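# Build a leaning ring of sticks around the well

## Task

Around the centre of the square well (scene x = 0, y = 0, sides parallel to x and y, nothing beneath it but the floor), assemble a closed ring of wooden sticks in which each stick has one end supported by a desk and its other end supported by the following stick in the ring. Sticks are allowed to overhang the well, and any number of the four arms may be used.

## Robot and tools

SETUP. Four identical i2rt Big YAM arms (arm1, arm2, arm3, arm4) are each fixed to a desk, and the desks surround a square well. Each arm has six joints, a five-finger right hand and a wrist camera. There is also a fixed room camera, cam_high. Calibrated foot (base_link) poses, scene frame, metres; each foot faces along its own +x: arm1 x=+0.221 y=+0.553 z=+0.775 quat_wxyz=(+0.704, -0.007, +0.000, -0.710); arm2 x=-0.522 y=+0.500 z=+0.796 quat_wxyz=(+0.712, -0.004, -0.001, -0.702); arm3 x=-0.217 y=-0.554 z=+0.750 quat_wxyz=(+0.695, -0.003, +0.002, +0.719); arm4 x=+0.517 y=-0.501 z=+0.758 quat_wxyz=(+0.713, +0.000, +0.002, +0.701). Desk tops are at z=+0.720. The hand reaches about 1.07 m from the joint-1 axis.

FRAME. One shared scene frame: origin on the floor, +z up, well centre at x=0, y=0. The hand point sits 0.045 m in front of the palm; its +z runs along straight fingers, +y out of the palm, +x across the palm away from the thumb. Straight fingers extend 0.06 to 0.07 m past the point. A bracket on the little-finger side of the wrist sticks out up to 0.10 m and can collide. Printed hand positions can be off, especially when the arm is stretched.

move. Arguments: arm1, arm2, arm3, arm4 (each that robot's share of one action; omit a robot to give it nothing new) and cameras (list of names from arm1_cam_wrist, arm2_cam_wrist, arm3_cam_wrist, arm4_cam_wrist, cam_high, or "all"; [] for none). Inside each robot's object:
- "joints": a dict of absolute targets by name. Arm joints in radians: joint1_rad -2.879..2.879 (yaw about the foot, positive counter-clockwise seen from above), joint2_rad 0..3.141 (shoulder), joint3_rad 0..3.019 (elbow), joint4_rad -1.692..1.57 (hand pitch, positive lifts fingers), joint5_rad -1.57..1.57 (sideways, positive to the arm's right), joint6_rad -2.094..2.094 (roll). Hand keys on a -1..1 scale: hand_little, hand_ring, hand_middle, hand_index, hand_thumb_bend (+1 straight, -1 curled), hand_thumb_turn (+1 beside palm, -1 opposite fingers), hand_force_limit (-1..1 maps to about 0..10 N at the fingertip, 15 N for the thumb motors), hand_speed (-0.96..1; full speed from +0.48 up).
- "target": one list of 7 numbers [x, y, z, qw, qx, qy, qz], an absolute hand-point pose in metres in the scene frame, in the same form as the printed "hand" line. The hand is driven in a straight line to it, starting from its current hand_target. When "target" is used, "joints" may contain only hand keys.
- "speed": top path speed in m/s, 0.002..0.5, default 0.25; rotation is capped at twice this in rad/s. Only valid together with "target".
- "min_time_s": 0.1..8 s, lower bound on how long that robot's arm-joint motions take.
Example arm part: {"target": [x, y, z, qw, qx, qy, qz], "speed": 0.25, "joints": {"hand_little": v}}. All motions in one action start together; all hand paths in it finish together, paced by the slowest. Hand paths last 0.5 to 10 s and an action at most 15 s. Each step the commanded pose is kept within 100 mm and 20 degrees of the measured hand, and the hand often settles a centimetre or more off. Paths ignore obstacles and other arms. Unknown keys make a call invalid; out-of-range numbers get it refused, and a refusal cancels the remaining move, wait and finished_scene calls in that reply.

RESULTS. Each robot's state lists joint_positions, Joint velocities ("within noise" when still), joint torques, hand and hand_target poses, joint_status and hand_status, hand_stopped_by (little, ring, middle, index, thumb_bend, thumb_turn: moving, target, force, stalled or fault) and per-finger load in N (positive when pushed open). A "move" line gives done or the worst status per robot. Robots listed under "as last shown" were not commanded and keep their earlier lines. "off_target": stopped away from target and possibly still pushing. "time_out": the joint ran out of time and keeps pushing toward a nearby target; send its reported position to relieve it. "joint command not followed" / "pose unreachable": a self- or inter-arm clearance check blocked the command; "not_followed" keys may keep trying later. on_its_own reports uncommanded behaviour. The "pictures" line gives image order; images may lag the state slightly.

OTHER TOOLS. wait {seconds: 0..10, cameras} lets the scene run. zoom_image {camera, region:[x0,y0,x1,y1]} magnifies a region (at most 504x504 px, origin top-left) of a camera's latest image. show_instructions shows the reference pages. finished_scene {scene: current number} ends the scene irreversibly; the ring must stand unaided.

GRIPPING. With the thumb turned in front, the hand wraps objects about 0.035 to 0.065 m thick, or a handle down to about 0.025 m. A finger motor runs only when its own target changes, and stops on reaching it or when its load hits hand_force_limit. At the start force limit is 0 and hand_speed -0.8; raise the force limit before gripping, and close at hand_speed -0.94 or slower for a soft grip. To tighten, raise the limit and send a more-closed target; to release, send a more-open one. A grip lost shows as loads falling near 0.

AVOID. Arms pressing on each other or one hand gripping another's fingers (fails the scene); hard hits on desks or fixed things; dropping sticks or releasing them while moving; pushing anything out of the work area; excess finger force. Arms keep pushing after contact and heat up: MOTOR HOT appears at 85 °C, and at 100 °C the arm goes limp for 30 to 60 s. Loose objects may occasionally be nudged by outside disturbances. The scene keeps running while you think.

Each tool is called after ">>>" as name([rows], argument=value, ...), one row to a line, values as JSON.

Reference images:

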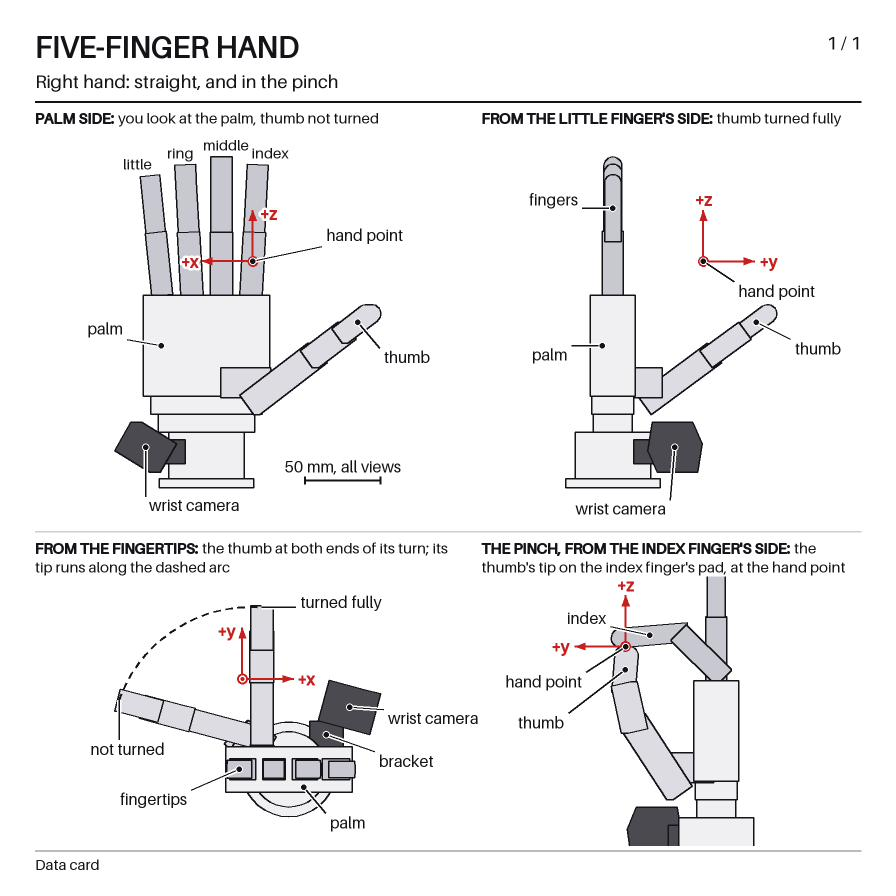

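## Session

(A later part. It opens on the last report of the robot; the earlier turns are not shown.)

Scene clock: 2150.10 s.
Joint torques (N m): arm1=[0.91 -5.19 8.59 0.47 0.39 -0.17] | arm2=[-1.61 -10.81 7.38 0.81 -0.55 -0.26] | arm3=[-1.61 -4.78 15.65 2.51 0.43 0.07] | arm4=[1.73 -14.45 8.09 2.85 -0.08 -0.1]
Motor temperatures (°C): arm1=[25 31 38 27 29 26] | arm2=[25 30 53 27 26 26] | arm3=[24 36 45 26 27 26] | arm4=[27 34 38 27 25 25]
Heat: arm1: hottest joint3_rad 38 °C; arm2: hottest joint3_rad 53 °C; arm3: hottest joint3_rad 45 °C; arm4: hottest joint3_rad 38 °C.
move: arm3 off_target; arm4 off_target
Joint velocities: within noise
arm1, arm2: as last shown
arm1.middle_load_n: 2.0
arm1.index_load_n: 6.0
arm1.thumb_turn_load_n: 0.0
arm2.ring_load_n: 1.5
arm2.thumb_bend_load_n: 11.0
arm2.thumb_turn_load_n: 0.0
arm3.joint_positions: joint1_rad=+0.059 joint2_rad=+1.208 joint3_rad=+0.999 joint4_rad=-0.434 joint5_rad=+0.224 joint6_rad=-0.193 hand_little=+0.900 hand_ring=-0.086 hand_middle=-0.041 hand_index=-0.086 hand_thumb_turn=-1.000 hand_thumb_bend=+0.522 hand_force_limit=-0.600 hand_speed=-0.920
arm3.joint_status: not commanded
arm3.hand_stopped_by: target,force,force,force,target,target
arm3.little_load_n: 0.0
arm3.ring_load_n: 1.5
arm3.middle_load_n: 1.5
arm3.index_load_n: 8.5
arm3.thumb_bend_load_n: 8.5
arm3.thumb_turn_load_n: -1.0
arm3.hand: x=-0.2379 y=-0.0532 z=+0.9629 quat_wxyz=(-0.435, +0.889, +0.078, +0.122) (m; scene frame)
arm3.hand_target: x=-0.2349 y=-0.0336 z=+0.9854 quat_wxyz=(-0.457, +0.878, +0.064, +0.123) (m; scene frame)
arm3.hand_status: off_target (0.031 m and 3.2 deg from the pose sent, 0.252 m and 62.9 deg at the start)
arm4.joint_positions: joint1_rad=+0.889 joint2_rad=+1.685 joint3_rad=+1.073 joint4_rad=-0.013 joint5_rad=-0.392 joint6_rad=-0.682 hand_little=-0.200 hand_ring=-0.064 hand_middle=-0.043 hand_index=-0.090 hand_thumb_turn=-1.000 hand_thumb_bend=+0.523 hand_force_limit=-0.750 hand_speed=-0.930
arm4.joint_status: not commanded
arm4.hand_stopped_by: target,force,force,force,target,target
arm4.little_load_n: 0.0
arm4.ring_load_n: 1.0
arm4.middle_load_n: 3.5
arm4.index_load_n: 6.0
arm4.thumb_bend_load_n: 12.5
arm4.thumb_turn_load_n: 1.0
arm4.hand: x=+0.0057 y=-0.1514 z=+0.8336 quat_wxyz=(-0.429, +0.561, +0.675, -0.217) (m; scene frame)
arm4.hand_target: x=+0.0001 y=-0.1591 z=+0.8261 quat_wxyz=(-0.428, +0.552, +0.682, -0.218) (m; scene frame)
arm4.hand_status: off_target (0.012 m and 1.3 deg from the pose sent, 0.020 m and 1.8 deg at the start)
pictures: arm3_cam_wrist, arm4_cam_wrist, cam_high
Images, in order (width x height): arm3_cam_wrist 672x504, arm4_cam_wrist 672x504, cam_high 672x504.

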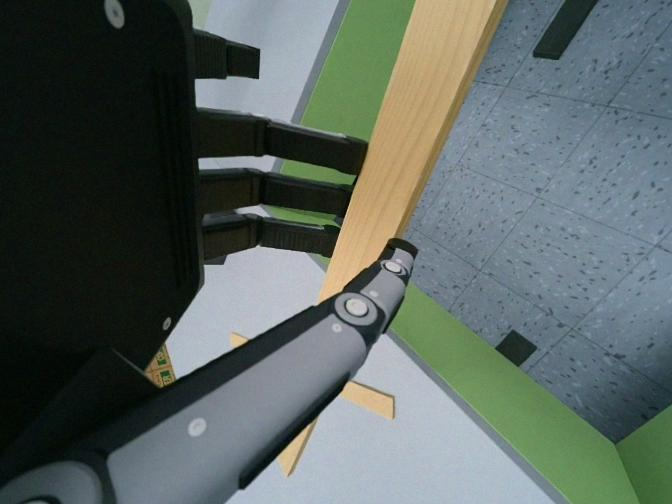

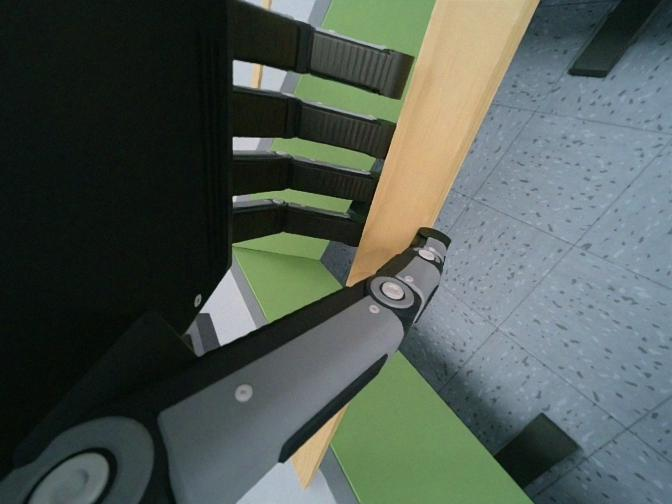

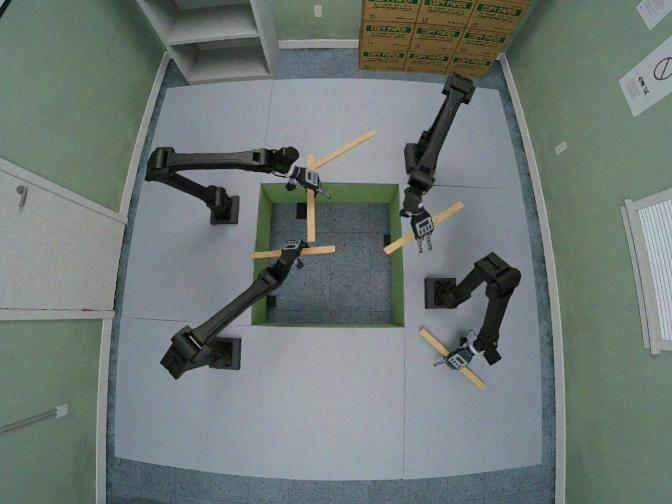

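>>> zoom_image(camera="cam_high", region=[280, 130, 360, 190])

Scaled by 6.300 from the camera's 672x504 image, which has a finer 960x720 frame.

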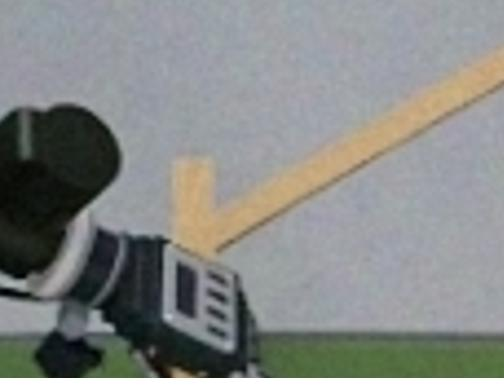

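>>> move(arm3={"target": [-0.201, 0.015, 0.955, 0.45386, -0.87977, -0.04125, -0.13537], "speed": 0.06}, arm4={"target": [0.0, -0.159, 0.812, 0.42764, -0.55211, -0.68167, 0.21824], "speed": 0.03}, cameras=["arm3_cam_wrist", "arm4_cam_wrist", "cam_high"])

>>> zoom_image(camera="cam_high", region=[220, 150, 390, 290])

Scene clock: 2186.50 s.
Joint torques (N m): arm1=[0.79 -5.54 8.59 0.65 0.42 -0.15] | arm2=[-1.61 -10.75 7.38 0.8 -0.55 -0.26] | arm3=[-1.38 -6.48 15.77 2.55 0.15 -0.03] | arm4=[1.85 -14.33 7.87 2.82 -0.08 -0.1]
Motor temperatures (°C): arm1=[25 31 38 27 29 26] | arm2=[25 30 53 27 26 26] | arm3=[24 35 47 26 27 26] | arm4=[27 34 35 27 25 25]
Heat: arm1: hottest joint3_rad 38 °C; arm2: hottest joint3_rad 53 °C; arm3: hottest joint3_rad 47 °C; arm4: hottest joint3_rad 35 °C.
move: arm3 off_target; arm4 off_target
Joint velocities: within noise
arm1.joint_positions: joint1_rad=+2.045 joint2_rad=+1.298 joint3_rad=+0.424 joint4_rad=-0.259 joint5_rad=+0.874 joint6_rad=+1.009 hand_little=+0.900 hand_ring=-0.071 hand_middle=-0.041 hand_index=-0.085 hand_thumb_turn=-1.000 hand_thumb_bend=+0.522 hand_force_limit=-0.600 hand_speed=-0.920
arm1.joint_status: not commanded
arm1.hand_stopped_by: target,force,force,force,target,target
arm1.little_load_n: 0.0
arm1.ring_load_n: 2.0
arm1.middle_load_n: 2.0
arm1.index_load_n: 6.0
arm1.thumb_bend_load_n: 10.5
arm1.thumb_turn_load_n: 0.0
arm1.hand: x=+0.5648 y=+0.6064 z=+0.7624 quat_wxyz=(-0.170, +0.357, -0.815, +0.424) (m; scene frame)
arm1.hand_target: x=+0.5786 y=+0.6078 z=+0.7751 quat_wxyz=(-0.180, +0.347, -0.816, +0.425) (m; scene frame)
arm1.hand_status: not commanded
arm2: as last shown
arm2.ring_load_n: 2.0
arm3.joint_positions: joint1_rad=-0.012 joint2_rad=+1.349 joint3_rad=+1.043 joint4_rad=-0.338 joint5_rad=+0.215 joint6_rad=-0.193 hand_little=+0.900 hand_ring=-0.086 hand_middle=-0.041 hand_index=-0.086 hand_thumb_turn=-1.000 hand_thumb_bend=+0.522 hand_force_limit=-0.600 hand_speed=-0.920
arm3.joint_status: not commanded
arm3.hand_stopped_by: target,force,force,force,target,target
arm3.little_load_n: 0.0
arm3.ring_load_n: 1.5
arm3.middle_load_n: 1.5
arm3.index_load_n: 8.5
arm3.thumb_bend_load_n: 8.5
arm3.thumb_turn_load_n: -1.0
arm3.hand: x=-0.2052 y=-0.0088 z=+0.9330 quat_wxyz=(-0.431, +0.891, +0.048, +0.134) (m; scene frame)
arm3.hand_target: x=-0.2011 y=+0.0131 z=+0.9555 quat_wxyz=(-0.454, +0.880, +0.041, +0.135) (m; scene frame)
arm3.hand_status: off_target (0.033 m and 3.0 deg from the pose sent, 0.078 m and 5.1 deg at the start)
arm4.joint_positions: joint1_rad=+0.889 joint2_rad=+1.702 joint3_rad=+1.060 joint4_rad=+0.023 joint5_rad=-0.392 joint6_rad=-0.682 hand_little=-0.200 hand_ring=-0.064 hand_middle=-0.043 hand_index=-0.090 hand_thumb_turn=-1.000 hand_thumb_bend=+0.523 hand_force_limit=-0.750 hand_speed=-0.930
arm4.joint_status: not commanded
arm4.hand_stopped_by: target,force,force,force,target,target
arm4.little_load_n: 0.0
arm4.ring_load_n: 0.5
arm4.middle_load_n: 4.0
arm4.index_load_n: 5.5
arm4.thumb_bend_load_n: 12.5
arm4.thumb_turn_load_n: 0.0
arm4.hand: x=+0.0050 y=-0.1509 z=+0.8232 quat_wxyz=(-0.431, +0.559, +0.674, -0.217) (m; scene frame)
arm4.hand_target: x=+0.0002 y=-0.1591 z=+0.8124 quat_wxyz=(-0.428, +0.552, +0.682, -0.218) (m; scene frame)
arm4.hand_status: off_target (0.015 m and 1.3 deg from the pose sent, 0.024 m and 1.3 deg at the start)
pictures: arm3_cam_wrist, arm4_cam_wrist, cam_high
Images, in order (width x height): arm3_cam_wrist 672x504, arm4_cam_wrist 672x504, cam_high 672x504.

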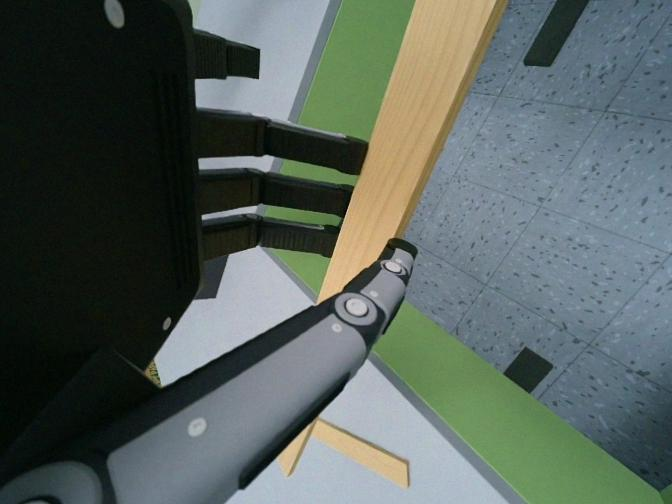

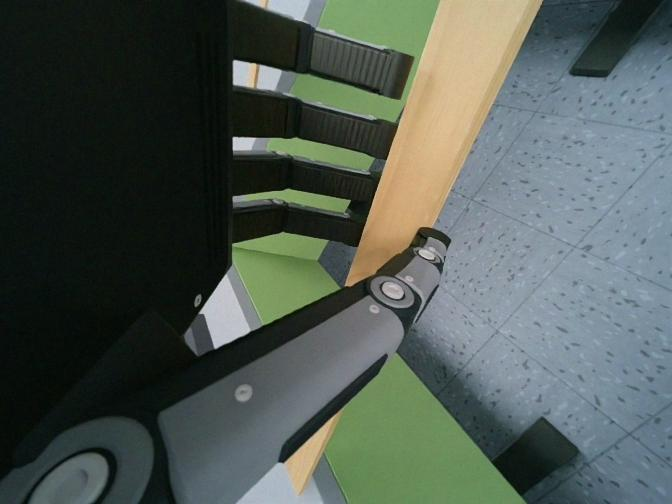

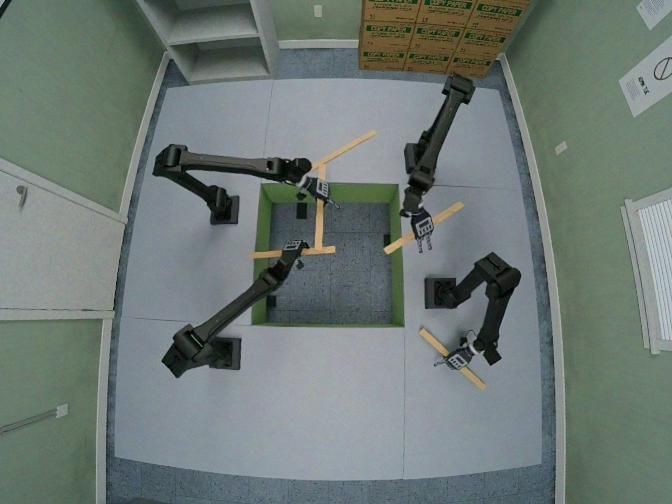

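Scaled by 2.965 from the camera's 672x504 image, which has a finer 960x720 frame.

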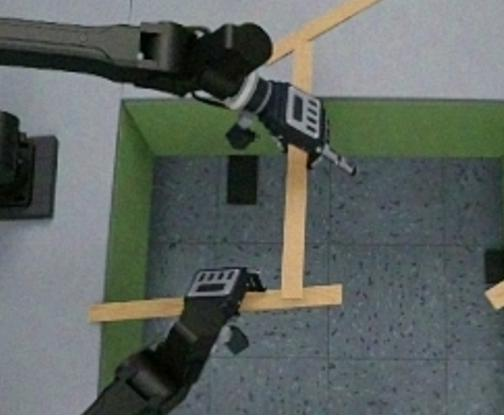

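>>> move(arm3={"target": [-0.201, 0.022, 0.86, 0.45386, -0.87977, -0.04125, -0.13537], "speed": 0.06}, cameras=["arm3_cam_wrist", "arm4_cam_wrist", "cam_high"])

>>> zoom_image(camera="cam_high", region=[220, 150, 390, 290])

Scene clock: 2207.53 s.
Joint torques (N m): arm1=[0.97 -5.25 8.62 0.68 0.42 -0.14] | arm2=[-1.61 -10.81 7.36 0.81 -0.55 -0.26] | arm3=[-1.32 -7.53 9.8 2.59 0.15 -0.03] | arm4=[1.73 -14.27 7.87 2.85 -0.08 -0.1]
Motor temperatures (°C): arm1=[25 31 38 27 29 26] | arm2=[25 30 53 27 26 26] | arm3=[24 35 48 26 27 26] | arm4=[27 33 35 27 25 25]
Heat: arm1: hottest joint3_rad 38 °C; arm2: hottest joint3_rad 53 °C; arm3: hottest joint3_rad 48 °C; arm4: hottest joint3_rad 35 °C.
move: arm3 done
Joint velocities: within noise
arm1, arm2, arm4: as last shown
arm1.thumb_turn_load_n: 0.5
arm2.ring_load_n: 1.5
arm2.thumb_bend_load_n: 11.5
arm3.joint_positions: joint1_rad=-0.012 joint2_rad=+1.477 joint3_rad=+0.961 joint4_rad=-0.073 joint5_rad=+0.215 joint6_rad=-0.193 hand_little=+0.900 hand_ring=-0.086 hand_middle=-0.041 hand_index=-0.086 hand_thumb_turn=-1.000 hand_thumb_bend=+0.522 hand_force_limit=-0.600 hand_speed=-0.920
arm3.joint_status: not commanded
arm3.hand_stopped_by: target,force,force,force,target,target
arm3.little_load_n: 0.0
arm3.ring_load_n: 2.0
arm3.middle_load_n: 1.5
arm3.index_load_n: 8.5
arm3.thumb_bend_load_n: 8.5
arm3.thumb_turn_load_n: -1.0
arm3.hand: x=-0.2059 y=+0.0197 z=+0.8687 quat_wxyz=(-0.456, +0.879, +0.044, +0.134) (m; scene frame)
arm3.hand_target: x=-0.2011 y=+0.0217 z=+0.8601 quat_wxyz=(-0.454, +0.880, +0.041, +0.135) (m; scene frame)
arm3.hand_status: done (0.010 m and 0.5 deg from the pose sent, 0.079 m and 3.0 deg at the start)
pictures: arm3_cam_wrist, arm4_cam_wrist, cam_high
Images, in order (width x height): arm3_cam_wrist 672x504, arm4_cam_wrist 672x504, cam_high 672x504.

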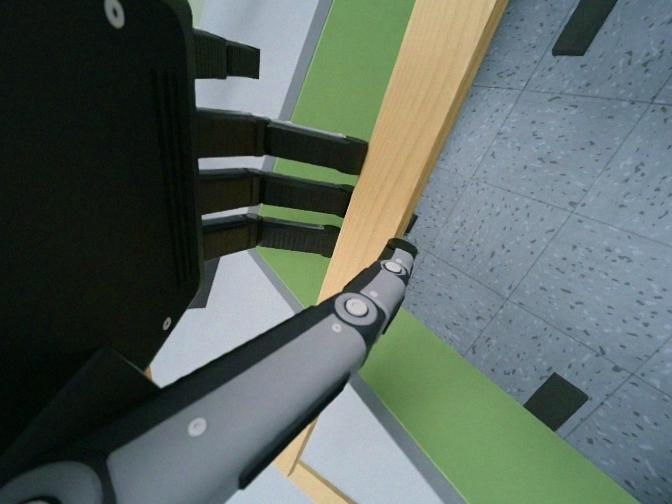

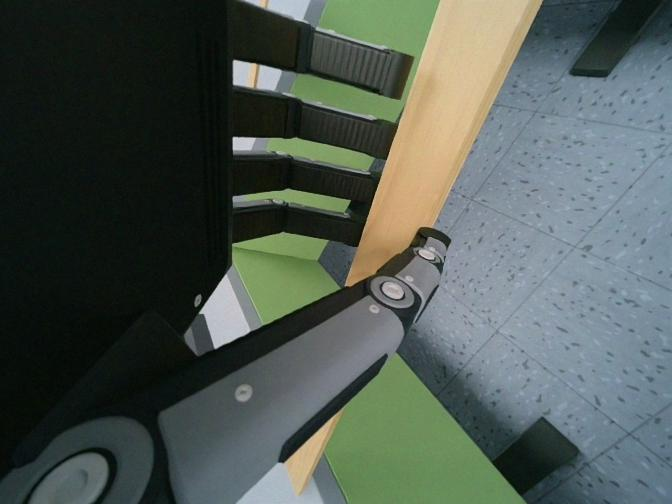

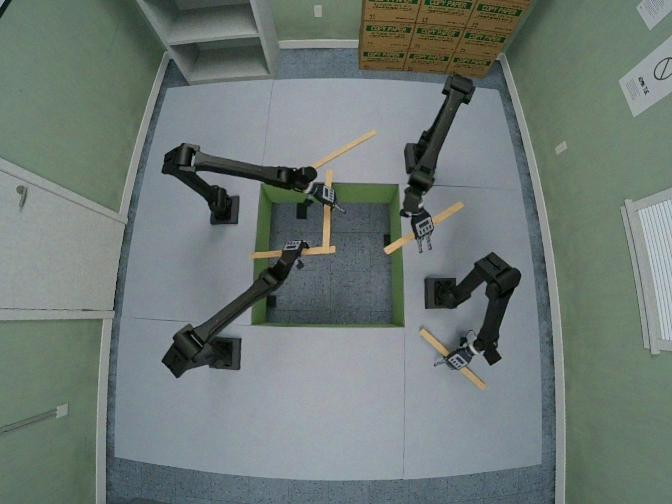

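Scaled by 2.965 from the camera's 672x504 image, which has a finer 960x720 frame.

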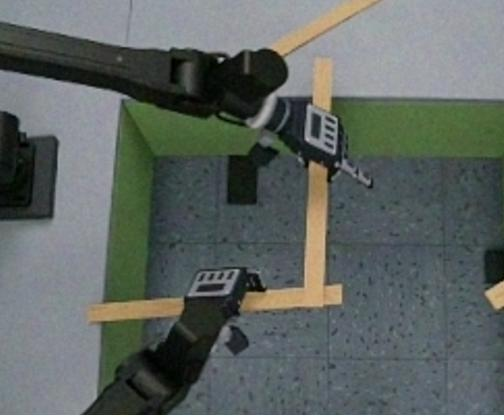

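>>> move(arm3={"target": [-0.200, -0.001, 0.815, 0.45502, -0.87938, -0.04892, -0.13141], "speed": 0.05}, cameras=["arm3_cam_wrist", "cam_high"])

>>> zoom_image(camera="cam_high", region=[220, 150, 390, 290])

Scene clock: 2228.47 s.
Joint torques (N m): arm1=[1.03 -5.25 8.46 0.66 0.42 -0.17] | arm2=[-1.61 -10.81 7.36 0.81 -0.55 -0.26] | arm3=[-1.38 -6.89 8.83 2.56 0.11 -0.11] | arm4=[1.79 -14.51 7.83 2.85 -0.08 -0.11]
Motor temperatures (°C): arm1=[25 31 38 27 29 26] | arm2=[25 30 53 27 26 26] | arm3=[24 35 48 26 26 26] | arm4=[27 32 35 27 25 25]
Heat: arm1: hottest joint3_rad 38 °C; arm2: hottest joint3_rad 53 °C; arm3: hottest joint3_rad 48 °C; arm4: hottest joint3_rad 35 °C.
move: arm3 off_target
Joint velocities: within noise
arm1, arm2, arm4: as last shown
arm1.thumb_turn_load_n: 0.0
arm3.joint_positions: joint1_rad=-0.017 joint2_rad=+1.494 joint3_rad=+0.842 joint4_rad=+0.071 joint5_rad=+0.196 joint6_rad=-0.197 hand_little=+0.900 hand_ring=-0.086 hand_middle=-0.041 hand_index=-0.086 hand_thumb_turn=-1.000 hand_thumb_bend=+0.522 hand_force_limit=-0.600 hand_speed=-0.920
arm3.joint_status: not commanded
arm3.hand_stopped_by: target,force,force,force,target,target
arm3.little_load_n: 0.0
arm3.ring_load_n: 1.5
arm3.middle_load_n: 1.0
arm3.index_load_n: 8.5
arm3.thumb_bend_load_n: 8.5
arm3.thumb_turn_load_n: -0.5
arm3.hand: x=-0.2057 y=-0.0009 z=+0.8261 quat_wxyz=(-0.460, +0.877, +0.048, +0.129) (m; scene frame)
arm3.hand_target: x=-0.2000 y=-0.0014 z=+0.8151 quat_wxyz=(-0.455, +0.879, +0.049, +0.131) (m; scene frame)
arm3.hand_status: off_target (0.013 m and 0.7 deg from the pose sent, 0.058 m and 0.6 deg at the start)
arm4.joint_positions: joint1_rad=+0.889 joint2_rad=+1.706 joint3_rad=+1.060 joint4_rad=+0.023 joint5_rad=-0.392 joint6_rad=-0.682 hand_little=-0.200 hand_ring=-0.064 hand_middle=-0.043 hand_index=-0.090 hand_thumb_turn=-1.000 hand_thumb_bend=+0.523 hand_force_limit=-0.750 hand_speed=-0.930
arm4.index_load_n: 6.0
arm4.thumb_turn_load_n: 0.5
arm4.hand: x=+0.0052 y=-0.1511 z=+0.8212 quat_wxyz=(-0.430, +0.560, +0.674, -0.217) (m; scene frame)
arm4.hand_target: x=+0.0003 y=-0.1591 z=+0.8123 quat_wxyz=(-0.428, +0.552, +0.682, -0.218) (m; scene frame)
pictures: arm3_cam_wrist, cam_high
Images, in order (width x height): arm3_cam_wrist 672x504, cam_high 672x504.

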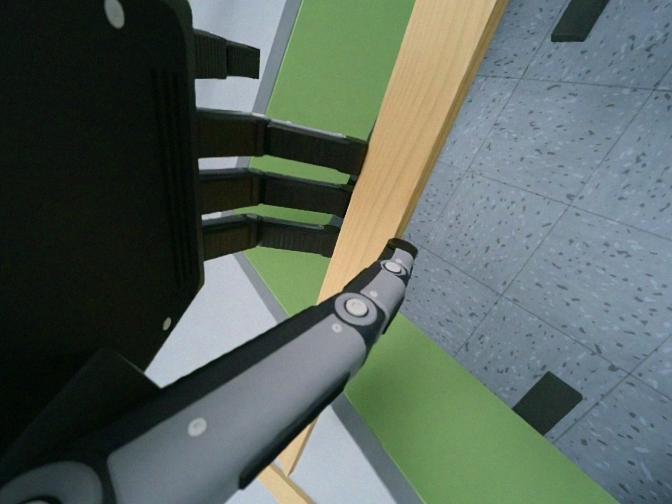

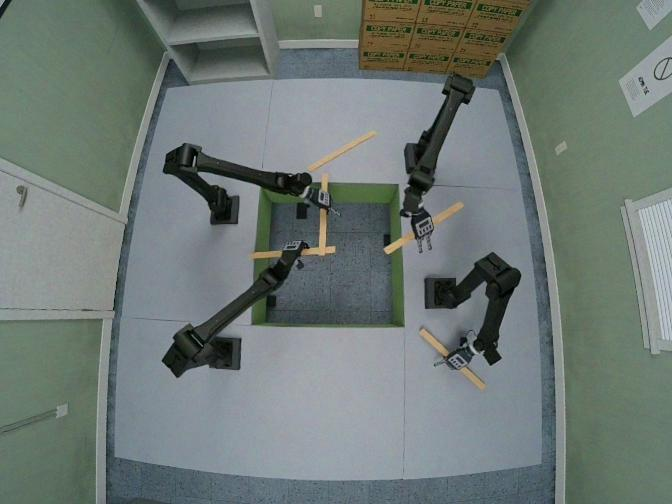

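Scaled by 2.965 from the camera's 672x504 image, which has a finer 960x720 frame.

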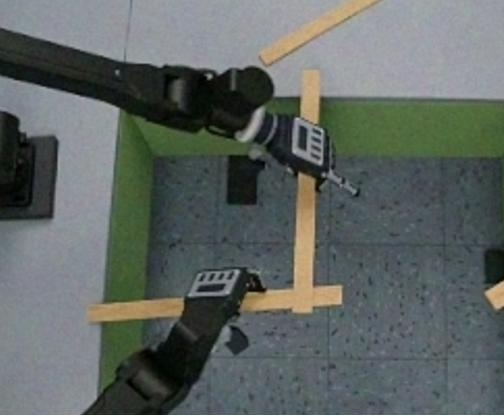

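>>> move(arm3={"target": [-0.204, -0.004, 0.835, 0.44837, -0.86918, -0.08084, -0.19228], "speed": 0.05}, cameras=["arm3_cam_wrist", "cam_high"])

>>> zoom_image(camera="cam_high", region=[220, 150, 390, 290])

Scene clock: 2256.50 s.
Joint torques (N m): arm1=[0.5 -5.42 8.75 0.51 0.4 -0.1] | arm2=[-1.61 -10.81 7.38 0.81 -0.56 -0.26] | arm3=[0.26 -9.11 10.09 1.48 0.47 -0.15] | arm4=[1.85 -14.56 7.83 2.84 -0.08 -0.11]
Motor temperatures (°C): arm1=[25 31 38 27 29 26] | arm2=[25 30 52 27 26 26] | arm3=[24 35 46 26 26 26] | arm4=[27 31 35 27 25 25]
Heat: arm1: hottest joint3_rad 38 °C; arm2: hottest joint3_rad 52 °C; arm3: hottest joint3_rad 46 °C; arm4: hottest joint3_rad 35 °C.
move: arm3 done
Joint velocities: within noise
arm1, arm2, arm4: as last shown
arm1.ring_load_n: 2.5
arm1.middle_load_n: 2.5
arm3.joint_positions: joint1_rad=+0.024 joint2_rad=+1.494 joint3_rad=+0.842 joint4_rad=+0.063 joint5_rad=+0.318 joint6_rad=-0.277 hand_little=+0.900 hand_ring=-0.086 hand_middle=-0.041 hand_index=-0.086 hand_thumb_turn=-1.000 hand_thumb_bend=+0.522 hand_force_limit=-0.600 hand_speed=-0.920
arm3.joint_status: not commanded
arm3.hand_stopped_by: target,force,force,force,target,target
arm3.little_load_n: 0.0
arm3.ring_load_n: 1.5
arm3.middle_load_n: 1.5
arm3.index_load_n: 8.0
arm3.thumb_bend_load_n: 9.0
arm3.thumb_turn_load_n: -1.0
arm3.hand: x=-0.2000 y=-0.0063 z=+0.8266 quat_wxyz=(-0.444, +0.872, +0.073, +0.190) (m; scene frame)
arm3.hand_target: x=-0.2039 y=-0.0040 z=+0.8349 quat_wxyz=(-0.448, +0.869, +0.081, +0.192) (m; scene frame)
arm3.hand_status: done (0.010 m and 1.1 deg from the pose sent, 0.010 m and 8.4 deg at the start)
arm4.little_load_n: 0.5
arm4.ring_load_n: 0.0
arm4.middle_load_n: 3.5
pictures: arm3_cam_wrist, cam_high
Images, in order (width x height): arm3_cam_wrist 672x504, cam_high 672x504.

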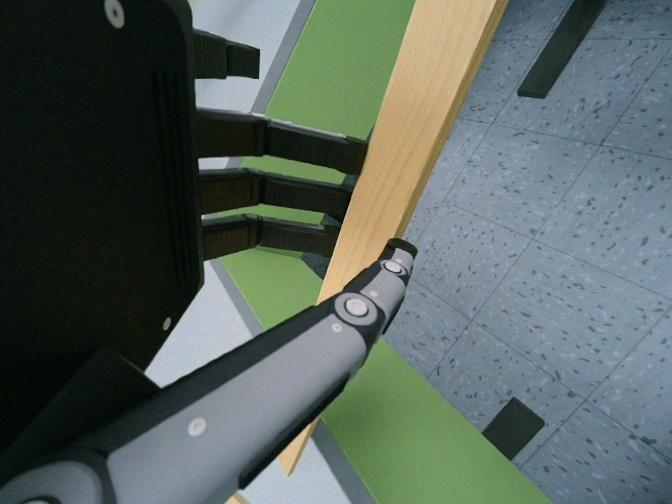

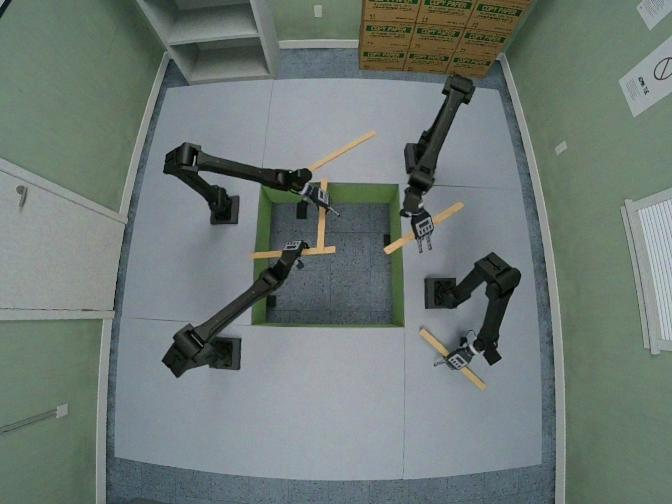

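Scaled by 2.965 from the camera's 672x504 image, which has a finer 960x720 frame.

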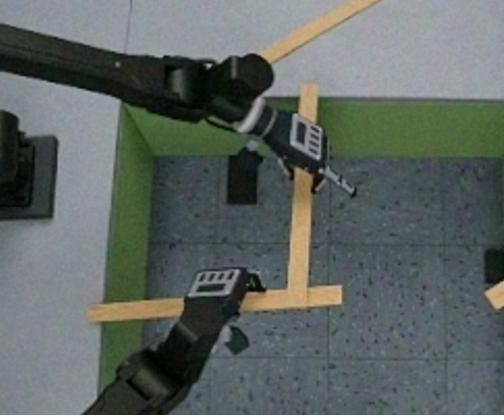

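>>> move(arm3={"target": [-0.218, -0.001, 0.805, 0.45004, -0.86844, -0.08842, -0.18836], "speed": 0.05}, cameras=["arm3_cam_wrist", "cam_high"])

>>> zoom_image(camera="cam_high", region=[220, 150, 390, 290])

Scene clock: 2275.73 s.
Joint torques (N m): arm1=[0.38 -5.54 8.65 0.57 0.41 -0.14] | arm2=[-1.61 -10.75 7.38 0.81 -0.55 -0.26] | arm3=[0.26 -7.3 8.8 2.61 0.47 -0.11] | arm4=[1.73 -14.51 7.8 2.84 -0.08 -0.1]
Motor temperatures (°C): arm1=[25 31 38 27 29 26] | arm2=[25 30 52 27 26 26] | arm3=[24 36 45 26 26 26] | arm4=[27 31 35 27 25 25]
Heat: arm1: hottest joint3_rad 38 °C; arm2: hottest joint3_rad 52 °C; arm3: hottest joint3_rad 45 °C; arm4: hottest joint3_rad 35 °C.
move: arm3 done
Joint velocities: within noise
arm1, arm2, arm4: as last shown
arm1.ring_load_n: 2.0
arm1.middle_load_n: 2.0
arm3.joint_positions: joint1_rad=+0.052 joint2_rad=+1.530 joint3_rad=+0.828 joint4_rad=+0.124 joint5_rad=+0.326 joint6_rad=-0.278 hand_little=+0.900 hand_ring=-0.086 hand_middle=-0.041 hand_index=-0.086 hand_thumb_turn=-1.000 hand_thumb_bend=+0.522 hand_force_limit=-0.600 hand_speed=-0.920
arm3.joint_status: not commanded
arm3.hand_stopped_by: target,force,force,force,target,target
arm3.little_load_n: 0.0
arm3.ring_load_n: 1.5
arm3.middle_load_n: 1.5
arm3.index_load_n: 8.5
arm3.thumb_bend_load_n: 9.0
arm3.thumb_turn_load_n: -1.0
arm3.hand: x=-0.2139 y=-0.0021 z=+0.8125 quat_wxyz=(-0.451, +0.869, +0.082, +0.187) (m; scene frame)
arm3.hand_target: x=-0.2180 y=-0.0012 z=+0.8052 quat_wxyz=(-0.450, +0.868, +0.088, +0.188) (m; scene frame)
arm3.hand_status: done (0.009 m and 0.8 deg from the pose sent, 0.029 m and 2.0 deg at the start)
arm4.little_load_n: 0.0
arm4.middle_load_n: 4.0
arm4.index_load_n: 5.5
arm4.thumb_bend_load_n: 12.0
pictures: arm3_cam_wrist, cam_high
Images, in order (width x height): arm3_cam_wrist 672x504, cam_high 672x504.

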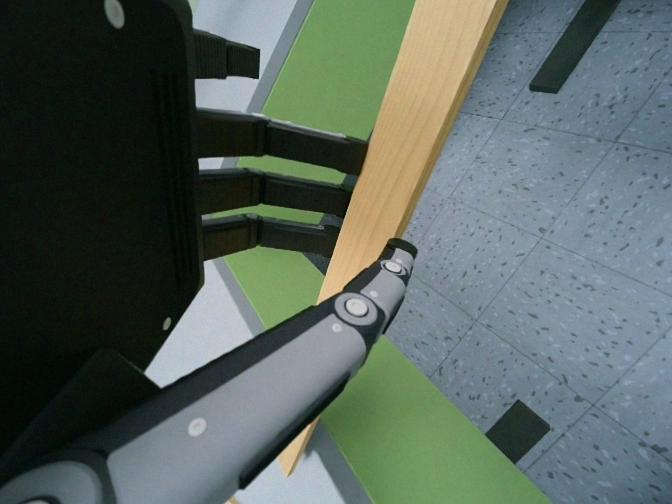

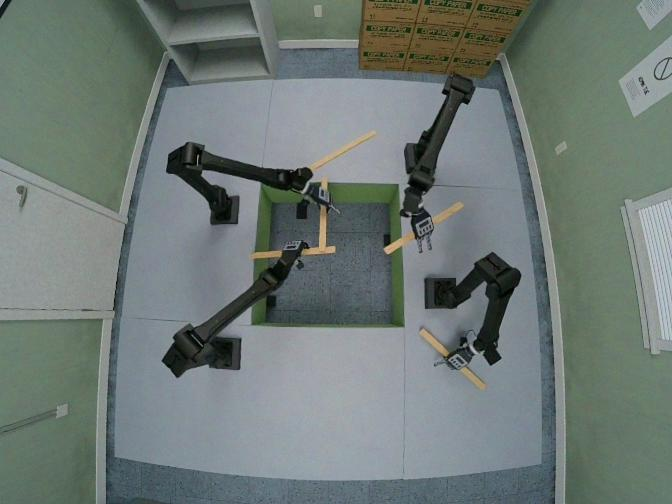

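Scaled by 2.965 from the camera's 672x504 image, which has a finer 960x720 frame.

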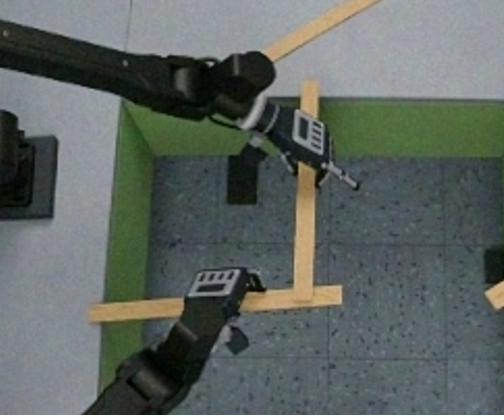

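>>> move(arm3={"target": [-0.218, -0.003, 0.790, 0.45004, -0.86844, -0.08842, -0.18836], "speed": 0.03}, cameras=["arm3_cam_wrist", "cam_high"])

>>> zoom_image(camera="cam_high", region=[220, 150, 390, 290])

Scene clock: 2284.67 s.
Joint torques (N m): arm1=[1.03 -5.42 8.84 0.59 0.38 -0.14] | arm2=[-1.61 -10.81 7.38 0.81 -0.55 -0.26] | arm3=[0.26 -7.3 8.38 2.61 0.47 -0.1] | arm4=[1.73 -14.51 7.86 2.82 -0.08 -0.11]
Motor temperatures (°C): arm1=[25 31 38 27 29 26] | arm2=[25 30 52 27 26 26] | arm3=[24 35 45 26 26 26] | arm4=[27 31 35 27 25 25]
Heat: arm1: hottest joint3_rad 38 °C; arm2: hottest joint3_rad 52 °C; arm3: hottest joint3_rad 45 °C; arm4: hottest joint3_rad 35 °C.
move: arm3 done
Joint velocities: within noise
arm1, arm4: as last shown
arm1.middle_load_n: 2.5
arm2.joint_positions: joint1_rad=+1.126 joint2_rad=+1.367 joint3_rad=+1.026 joint4_rad=-0.537 joint5_rad=-0.732 joint6_rad=-0.657 hand_little=+0.900 hand_ring=-0.049 hand_middle=+0.900 hand_index=-0.098 hand_thumb_turn=-1.000 hand_thumb_bend=+0.523 hand_force_limit=+0.400 hand_speed=-0.930
arm2.joint_status: not commanded
arm2.hand_stopped_by: target,force,target,force,target,target
arm2.little_load_n: 0.0
arm2.ring_load_n: 1.5
arm2.middle_load_n: 0.0
arm2.index_load_n: 7.0
arm2.thumb_bend_load_n: 11.5
arm2.thumb_turn_load_n: 0.0
arm2.hand: x=-0.0484 y=+0.4163 z=+0.9655 quat_wxyz=(-0.399, +0.765, -0.452, +0.227) (m; scene frame)
arm2.hand_target: x=-0.0519 y=+0.4200 z=+0.9699 quat_wxyz=(-0.400, +0.768, -0.443, +0.231) (m; scene frame)
arm2.hand_status: not commanded
arm3.joint_positions: joint1_rad=+0.052 joint2_rad=+1.555 joint3_rad=+0.810 joint4_rad=+0.171 joint5_rad=+0.326 joint6_rad=-0.278 hand_little=+0.900 hand_ring=-0.086 hand_middle=-0.041 hand_index=-0.086 hand_thumb_turn=-1.000 hand_thumb_bend=+0.522 hand_force_limit=-0.600 hand_speed=-0.920
arm3.joint_status: not commanded
arm3.hand_stopped_by: target,force,force,force,target,target
arm3.little_load_n: 0.0
arm3.ring_load_n: 1.0
arm3.middle_load_n: 2.0
arm3.index_load_n: 8.5
arm3.thumb_bend_load_n: 8.5
arm3.thumb_turn_load_n: -1.5
arm3.hand: x=-0.2137 y=-0.0030 z=+0.7993 quat_wxyz=(-0.453, +0.868, +0.081, +0.187) (m; scene frame)
arm3.hand_target: x=-0.2180 y=-0.0032 z=+0.7902 quat_wxyz=(-0.450, +0.868, +0.088, +0.188) (m; scene frame)
arm3.hand_status: done (0.010 m and 0.9 deg from the pose sent, 0.023 m and 0.8 deg at the start)
arm4.thumb_turn_load_n: 0.0
pictures: arm3_cam_wrist, cam_high
Images, in order (width x height): arm3_cam_wrist 672x504, cam_high 672x504.

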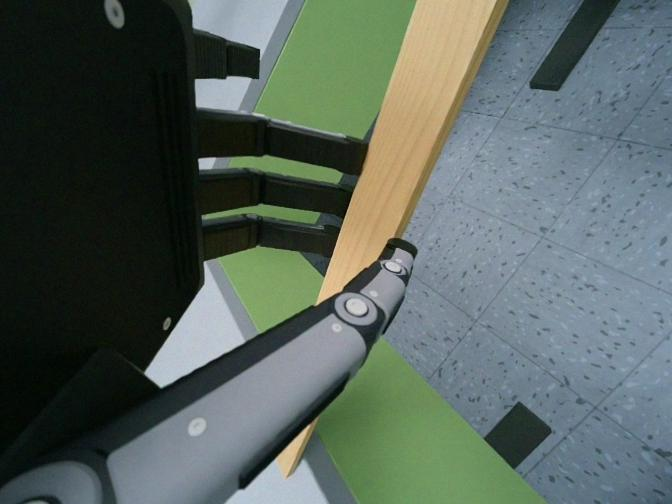

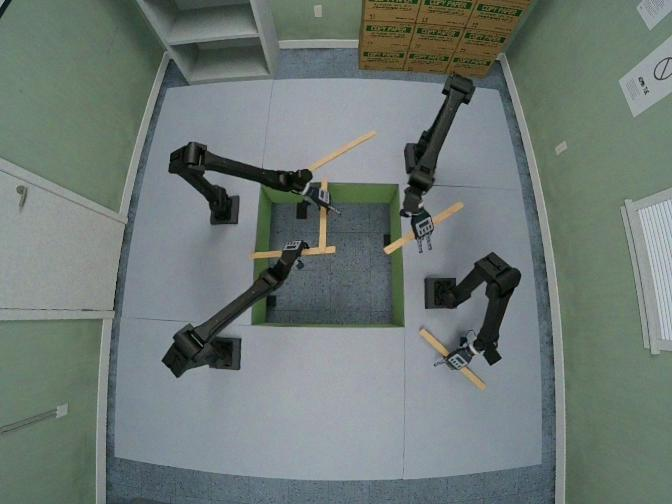

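Scaled by 2.965 from the camera's 672x504 image, which has a finer 960x720 frame.

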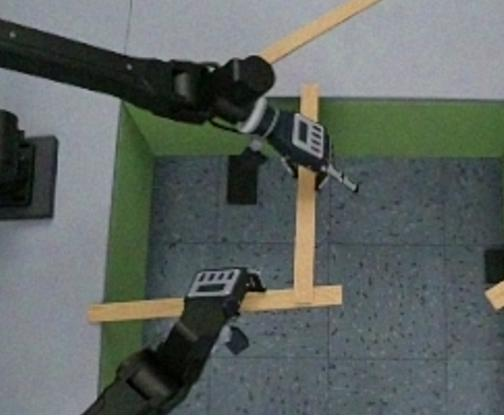

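>>> move(arm3={"target": [-0.218, -0.003, 0.782, 0.45004, -0.86844, -0.08842, -0.18836], "speed": 0.03}, cameras=["arm3_cam_wrist", "cam_high"])

>>> zoom_image(camera="cam_high", region=[270, 150, 360, 220])

>>> zoom_image(camera="arm3_cam_wrist", region=[200, 380, 400, 504])

Scene clock: 2291.37 s.
Joint torques (N m): arm1=[0.5 -5.36 8.65 0.7 0.4 -0.15] | arm2=[-1.61 -10.75 7.36 0.81 -0.55 -0.26] | arm3=[0.26 -6.83 7.99 2.54 0.43 -0.1] | arm4=[1.79 -14.51 7.97 2.84 -0.08 -0.1]
Motor temperatures (°C): arm1=[25 31 38 27 29 26] | arm2=[25 30 52 27 26 26] | arm3=[24 35 45 26 26 26] | arm4=[27 31 35 27 25 25]
Heat: arm1: hottest joint3_rad 38 °C; arm2: hottest joint3_rad 52 °C; arm3: hottest joint3_rad 45 °C; arm4: hottest joint3_rad 35 °C.
move: arm3 off_target
Joint velocities: within noise
arm1, arm2, arm4: as last shown
arm1.middle_load_n: 2.0
arm2.middle_load_n: 0.5
arm3.joint_positions: joint1_rad=+0.052 joint2_rad=+1.566 joint3_rad=+0.806 joint4_rad=+0.198 joint5_rad=+0.327 joint6_rad=-0.278 hand_little=+0.900 hand_ring=-0.087 hand_middle=-0.041 hand_index=-0.086 hand_thumb_turn=-1.000 hand_thumb_bend=+0.522 hand_force_limit=-0.600 hand_speed=-0.920
arm3.joint_status: not commanded
arm3.hand_stopped_by: target,force,force,force,target,target
arm3.little_load_n: 0.0
arm3.ring_load_n: 0.0
arm3.middle_load_n: 2.5
arm3.index_load_n: 8.0
arm3.thumb_bend_load_n: 8.0
arm3.thumb_turn_load_n: -1.5
arm3.hand: x=-0.2138 y=-0.0006 z=+0.7964 quat_wxyz=(-0.458, +0.865, +0.080, +0.188) (m; scene frame)
arm3.hand_target: x=-0.2179 y=-0.0034 z=+0.7823 quat_wxyz=(-0.450, +0.868, +0.088, +0.188) (m; scene frame)
arm3.hand_status: off_target (0.015 m and 1.4 deg from the pose sent, 0.018 m and 0.9 deg at the start)
arm4.joint_positions: joint1_rad=+0.889 joint2_rad=+1.706 joint3_rad=+1.059 joint4_rad=+0.023 joint5_rad=-0.392 joint6_rad=-0.682 hand_little=-0.200 hand_ring=-0.064 hand_middle=-0.043 hand_index=-0.090 hand_thumb_turn=-1.000 hand_thumb_bend=+0.523 hand_force_limit=-0.750 hand_speed=-0.930
arm4.ring_load_n: 0.5
arm4.index_load_n: 6.0
arm4.hand: x=+0.0057 y=-0.1515 z=+0.8202 quat_wxyz=(-0.429, +0.560, +0.675, -0.217) (m; scene frame)
pictures: arm3_cam_wrist, cam_high
Images, in order (width x height): arm3_cam_wrist 672x504, cam_high 672x504.

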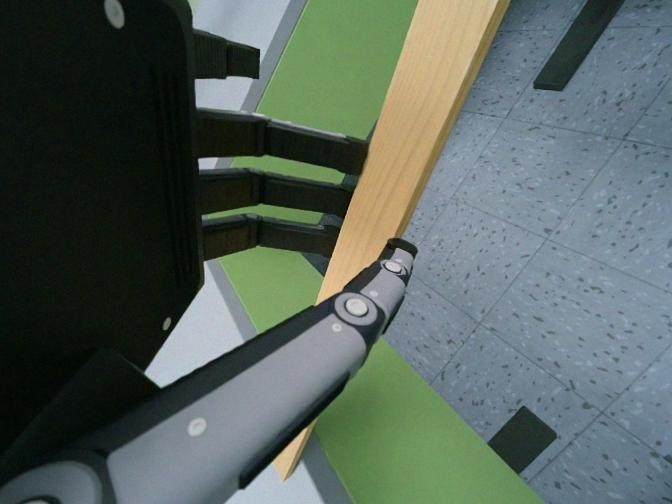

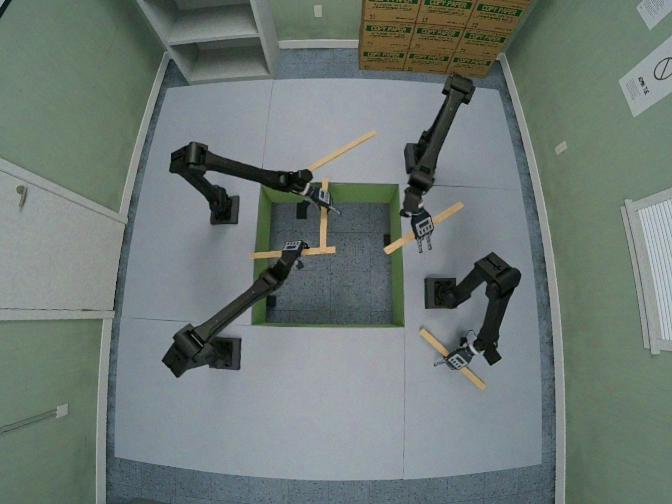

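Scaled by 5.600 from the camera's 672x504 image, which has a finer 960x720 frame.

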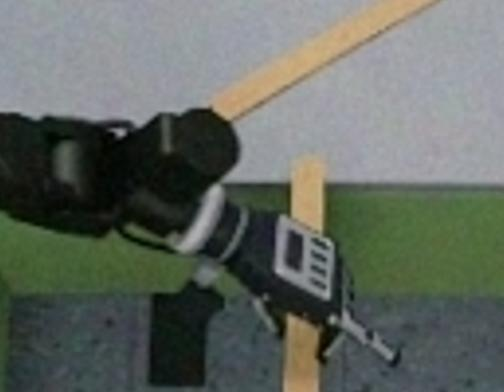

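Scaled by 2.520 from the camera's 672x504 image, which has a finer 960x720 frame.

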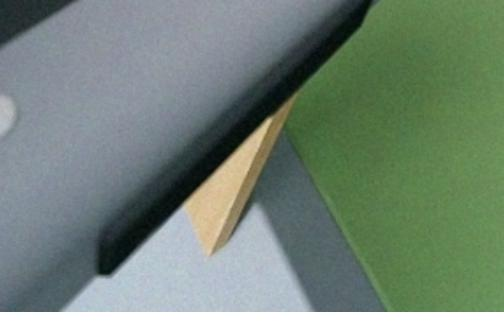

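>>> move(arm3={"target": [-0.218, -0.004, 0.773, 0.45004, -0.86844, -0.08842, -0.18836], "speed": 0.03}, cameras=["arm3_cam_wrist", "cam_high", "arm4_cam_wrist"])

>>> zoom_image(camera="cam_high", region=[280, 220, 350, 280])

Scene clock: 2298.83 s.
Joint torques (N m): arm1=[0.67 -5.6 8.75 0.69 0.41 -0.17] | arm2=[-1.61 -10.81 7.38 0.81 -0.55 -0.26] | arm3=[0.32 -6.71 7.56 2.37 0.42 -0.1] | arm4=[1.73 -14.74 7.94 2.82 -0.09 -0.11]
Motor temperatures (°C): arm1=[25 31 38 27 29 26] | arm2=[25 30 52 27 26 26] | arm3=[24 35 44 26 26 26] | arm4=[27 31 35 27 25 25]
Heat: arm1: hottest joint3_rad 38 °C; arm2: hottest joint3_rad 52 °C; arm3: hottest joint3_rad 44 °C; arm4: hottest joint3_rad 35 °C.
move: arm3 off_target
Joint velocities: within noise
arm1, arm2, arm4: as last shown
arm1.middle_load_n: 2.5
arm1.index_load_n: 6.5
arm2.middle_load_n: 0.0
arm3.joint_positions: joint1_rad=+0.052 joint2_rad=+1.580 joint3_rad=+0.799 joint4_rad=+0.229 joint5_rad=+0.327 joint6_rad=-0.278 hand_little=+0.900 hand_ring=-0.087 hand_middle=-0.041 hand_index=-0.086 hand_thumb_turn=-1.000 hand_thumb_bend=+0.522 hand_force_limit=-0.600 hand_speed=-0.920
arm3.joint_status: not commanded
arm3.hand_stopped_by: target,force,force,force,target,target
arm3.little_load_n: 0.0
arm3.ring_load_n: 0.0
arm3.middle_load_n: 2.5
arm3.index_load_n: 7.0
arm3.thumb_bend_load_n: 8.5
arm3.thumb_turn_load_n: -2.0
arm3.hand: x=-0.2138 y=+0.0010 z=+0.7915 quat_wxyz=(-0.462, +0.863, +0.078, +0.188) (m; scene frame)
arm3.hand_target: x=-0.2178 y=-0.0047 z=+0.7734 quat_wxyz=(-0.450, +0.869, +0.088, +0.188) (m; scene frame)
arm3.hand_status: off_target (0.020 m and 1.9 deg from the pose sent, 0.024 m and 1.4 deg at the start)
arm4.joint_positions: joint1_rad=+0.889 joint2_rad=+1.709 joint3_rad=+1.059 joint4_rad=+0.023 joint5_rad=-0.392 joint6_rad=-0.682 hand_little=-0.200 hand_ring=-0.064 hand_middle=-0.043 hand_index=-0.090 hand_thumb_turn=-1.000 hand_thumb_bend=+0.523 hand_force_limit=-0.750 hand_speed=-0.930
arm4.ring_load_n: 0.0
arm4.middle_load_n: 3.0
arm4.thumb_turn_load_n: 0.5
arm4.hand: x=+0.0059 y=-0.1516 z=+0.8186 quat_wxyz=(-0.428, +0.561, +0.675, -0.217) (m; scene frame)
pictures: arm3_cam_wrist, arm4_cam_wrist, cam_high
Images, in order (width x height): arm3_cam_wrist 672x504, arm4_cam_wrist 672x504, cam_high 672x504.

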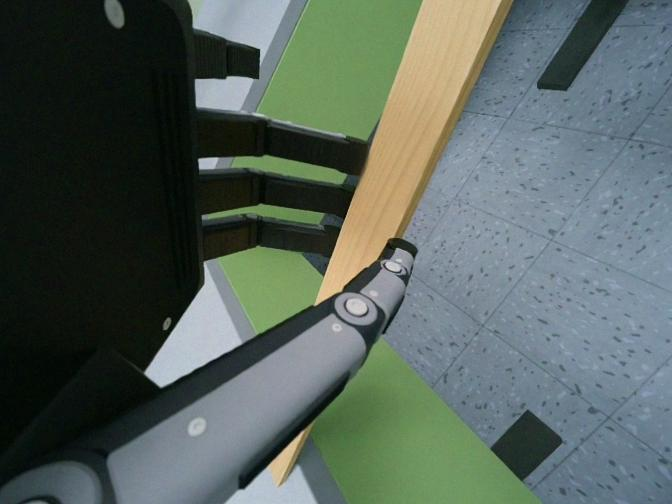

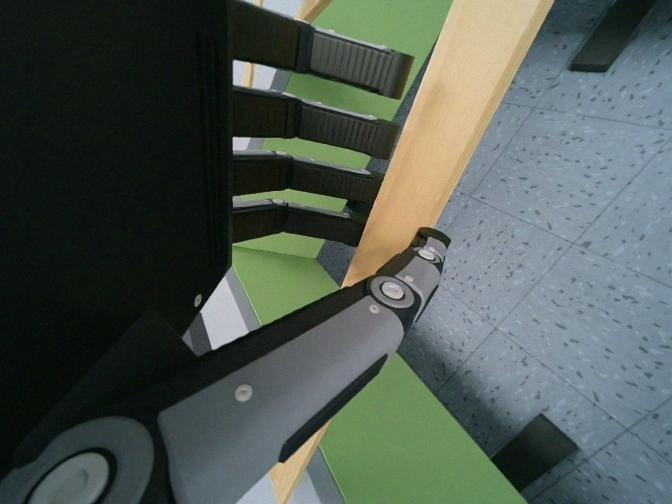

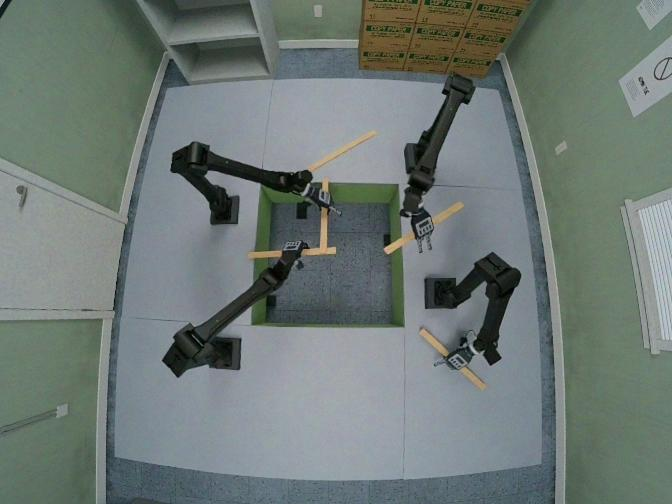

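Scaled by 7.200 from the camera's 672x504 image, which has a finer 960x720 frame.

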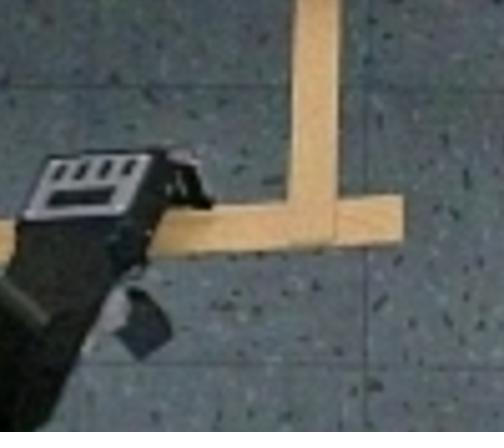

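>>> zoom_image(camera="cam_high", region=[230, 230, 300, 280])

>>> zoom_image(camera="arm4_cam_wrist", region=[200, 380, 400, 504])

Scaled by 7.200 from the camera's 672x504 image, which has a finer 960x720 frame.

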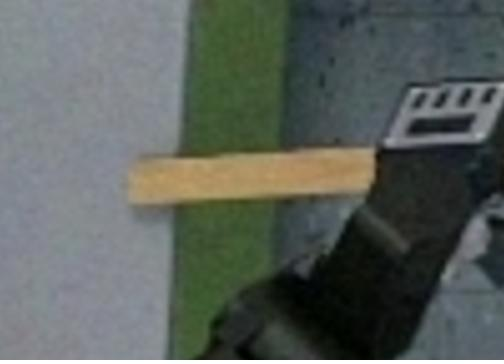

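Scaled by 2.520 from the camera's 672x504 image, which has a finer 960x720 frame.

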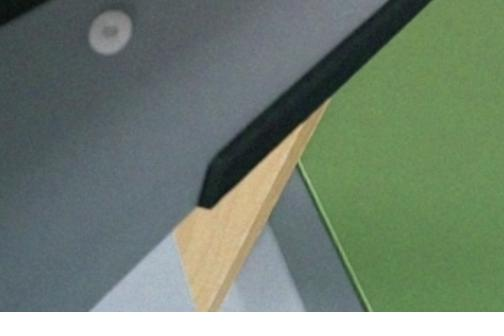

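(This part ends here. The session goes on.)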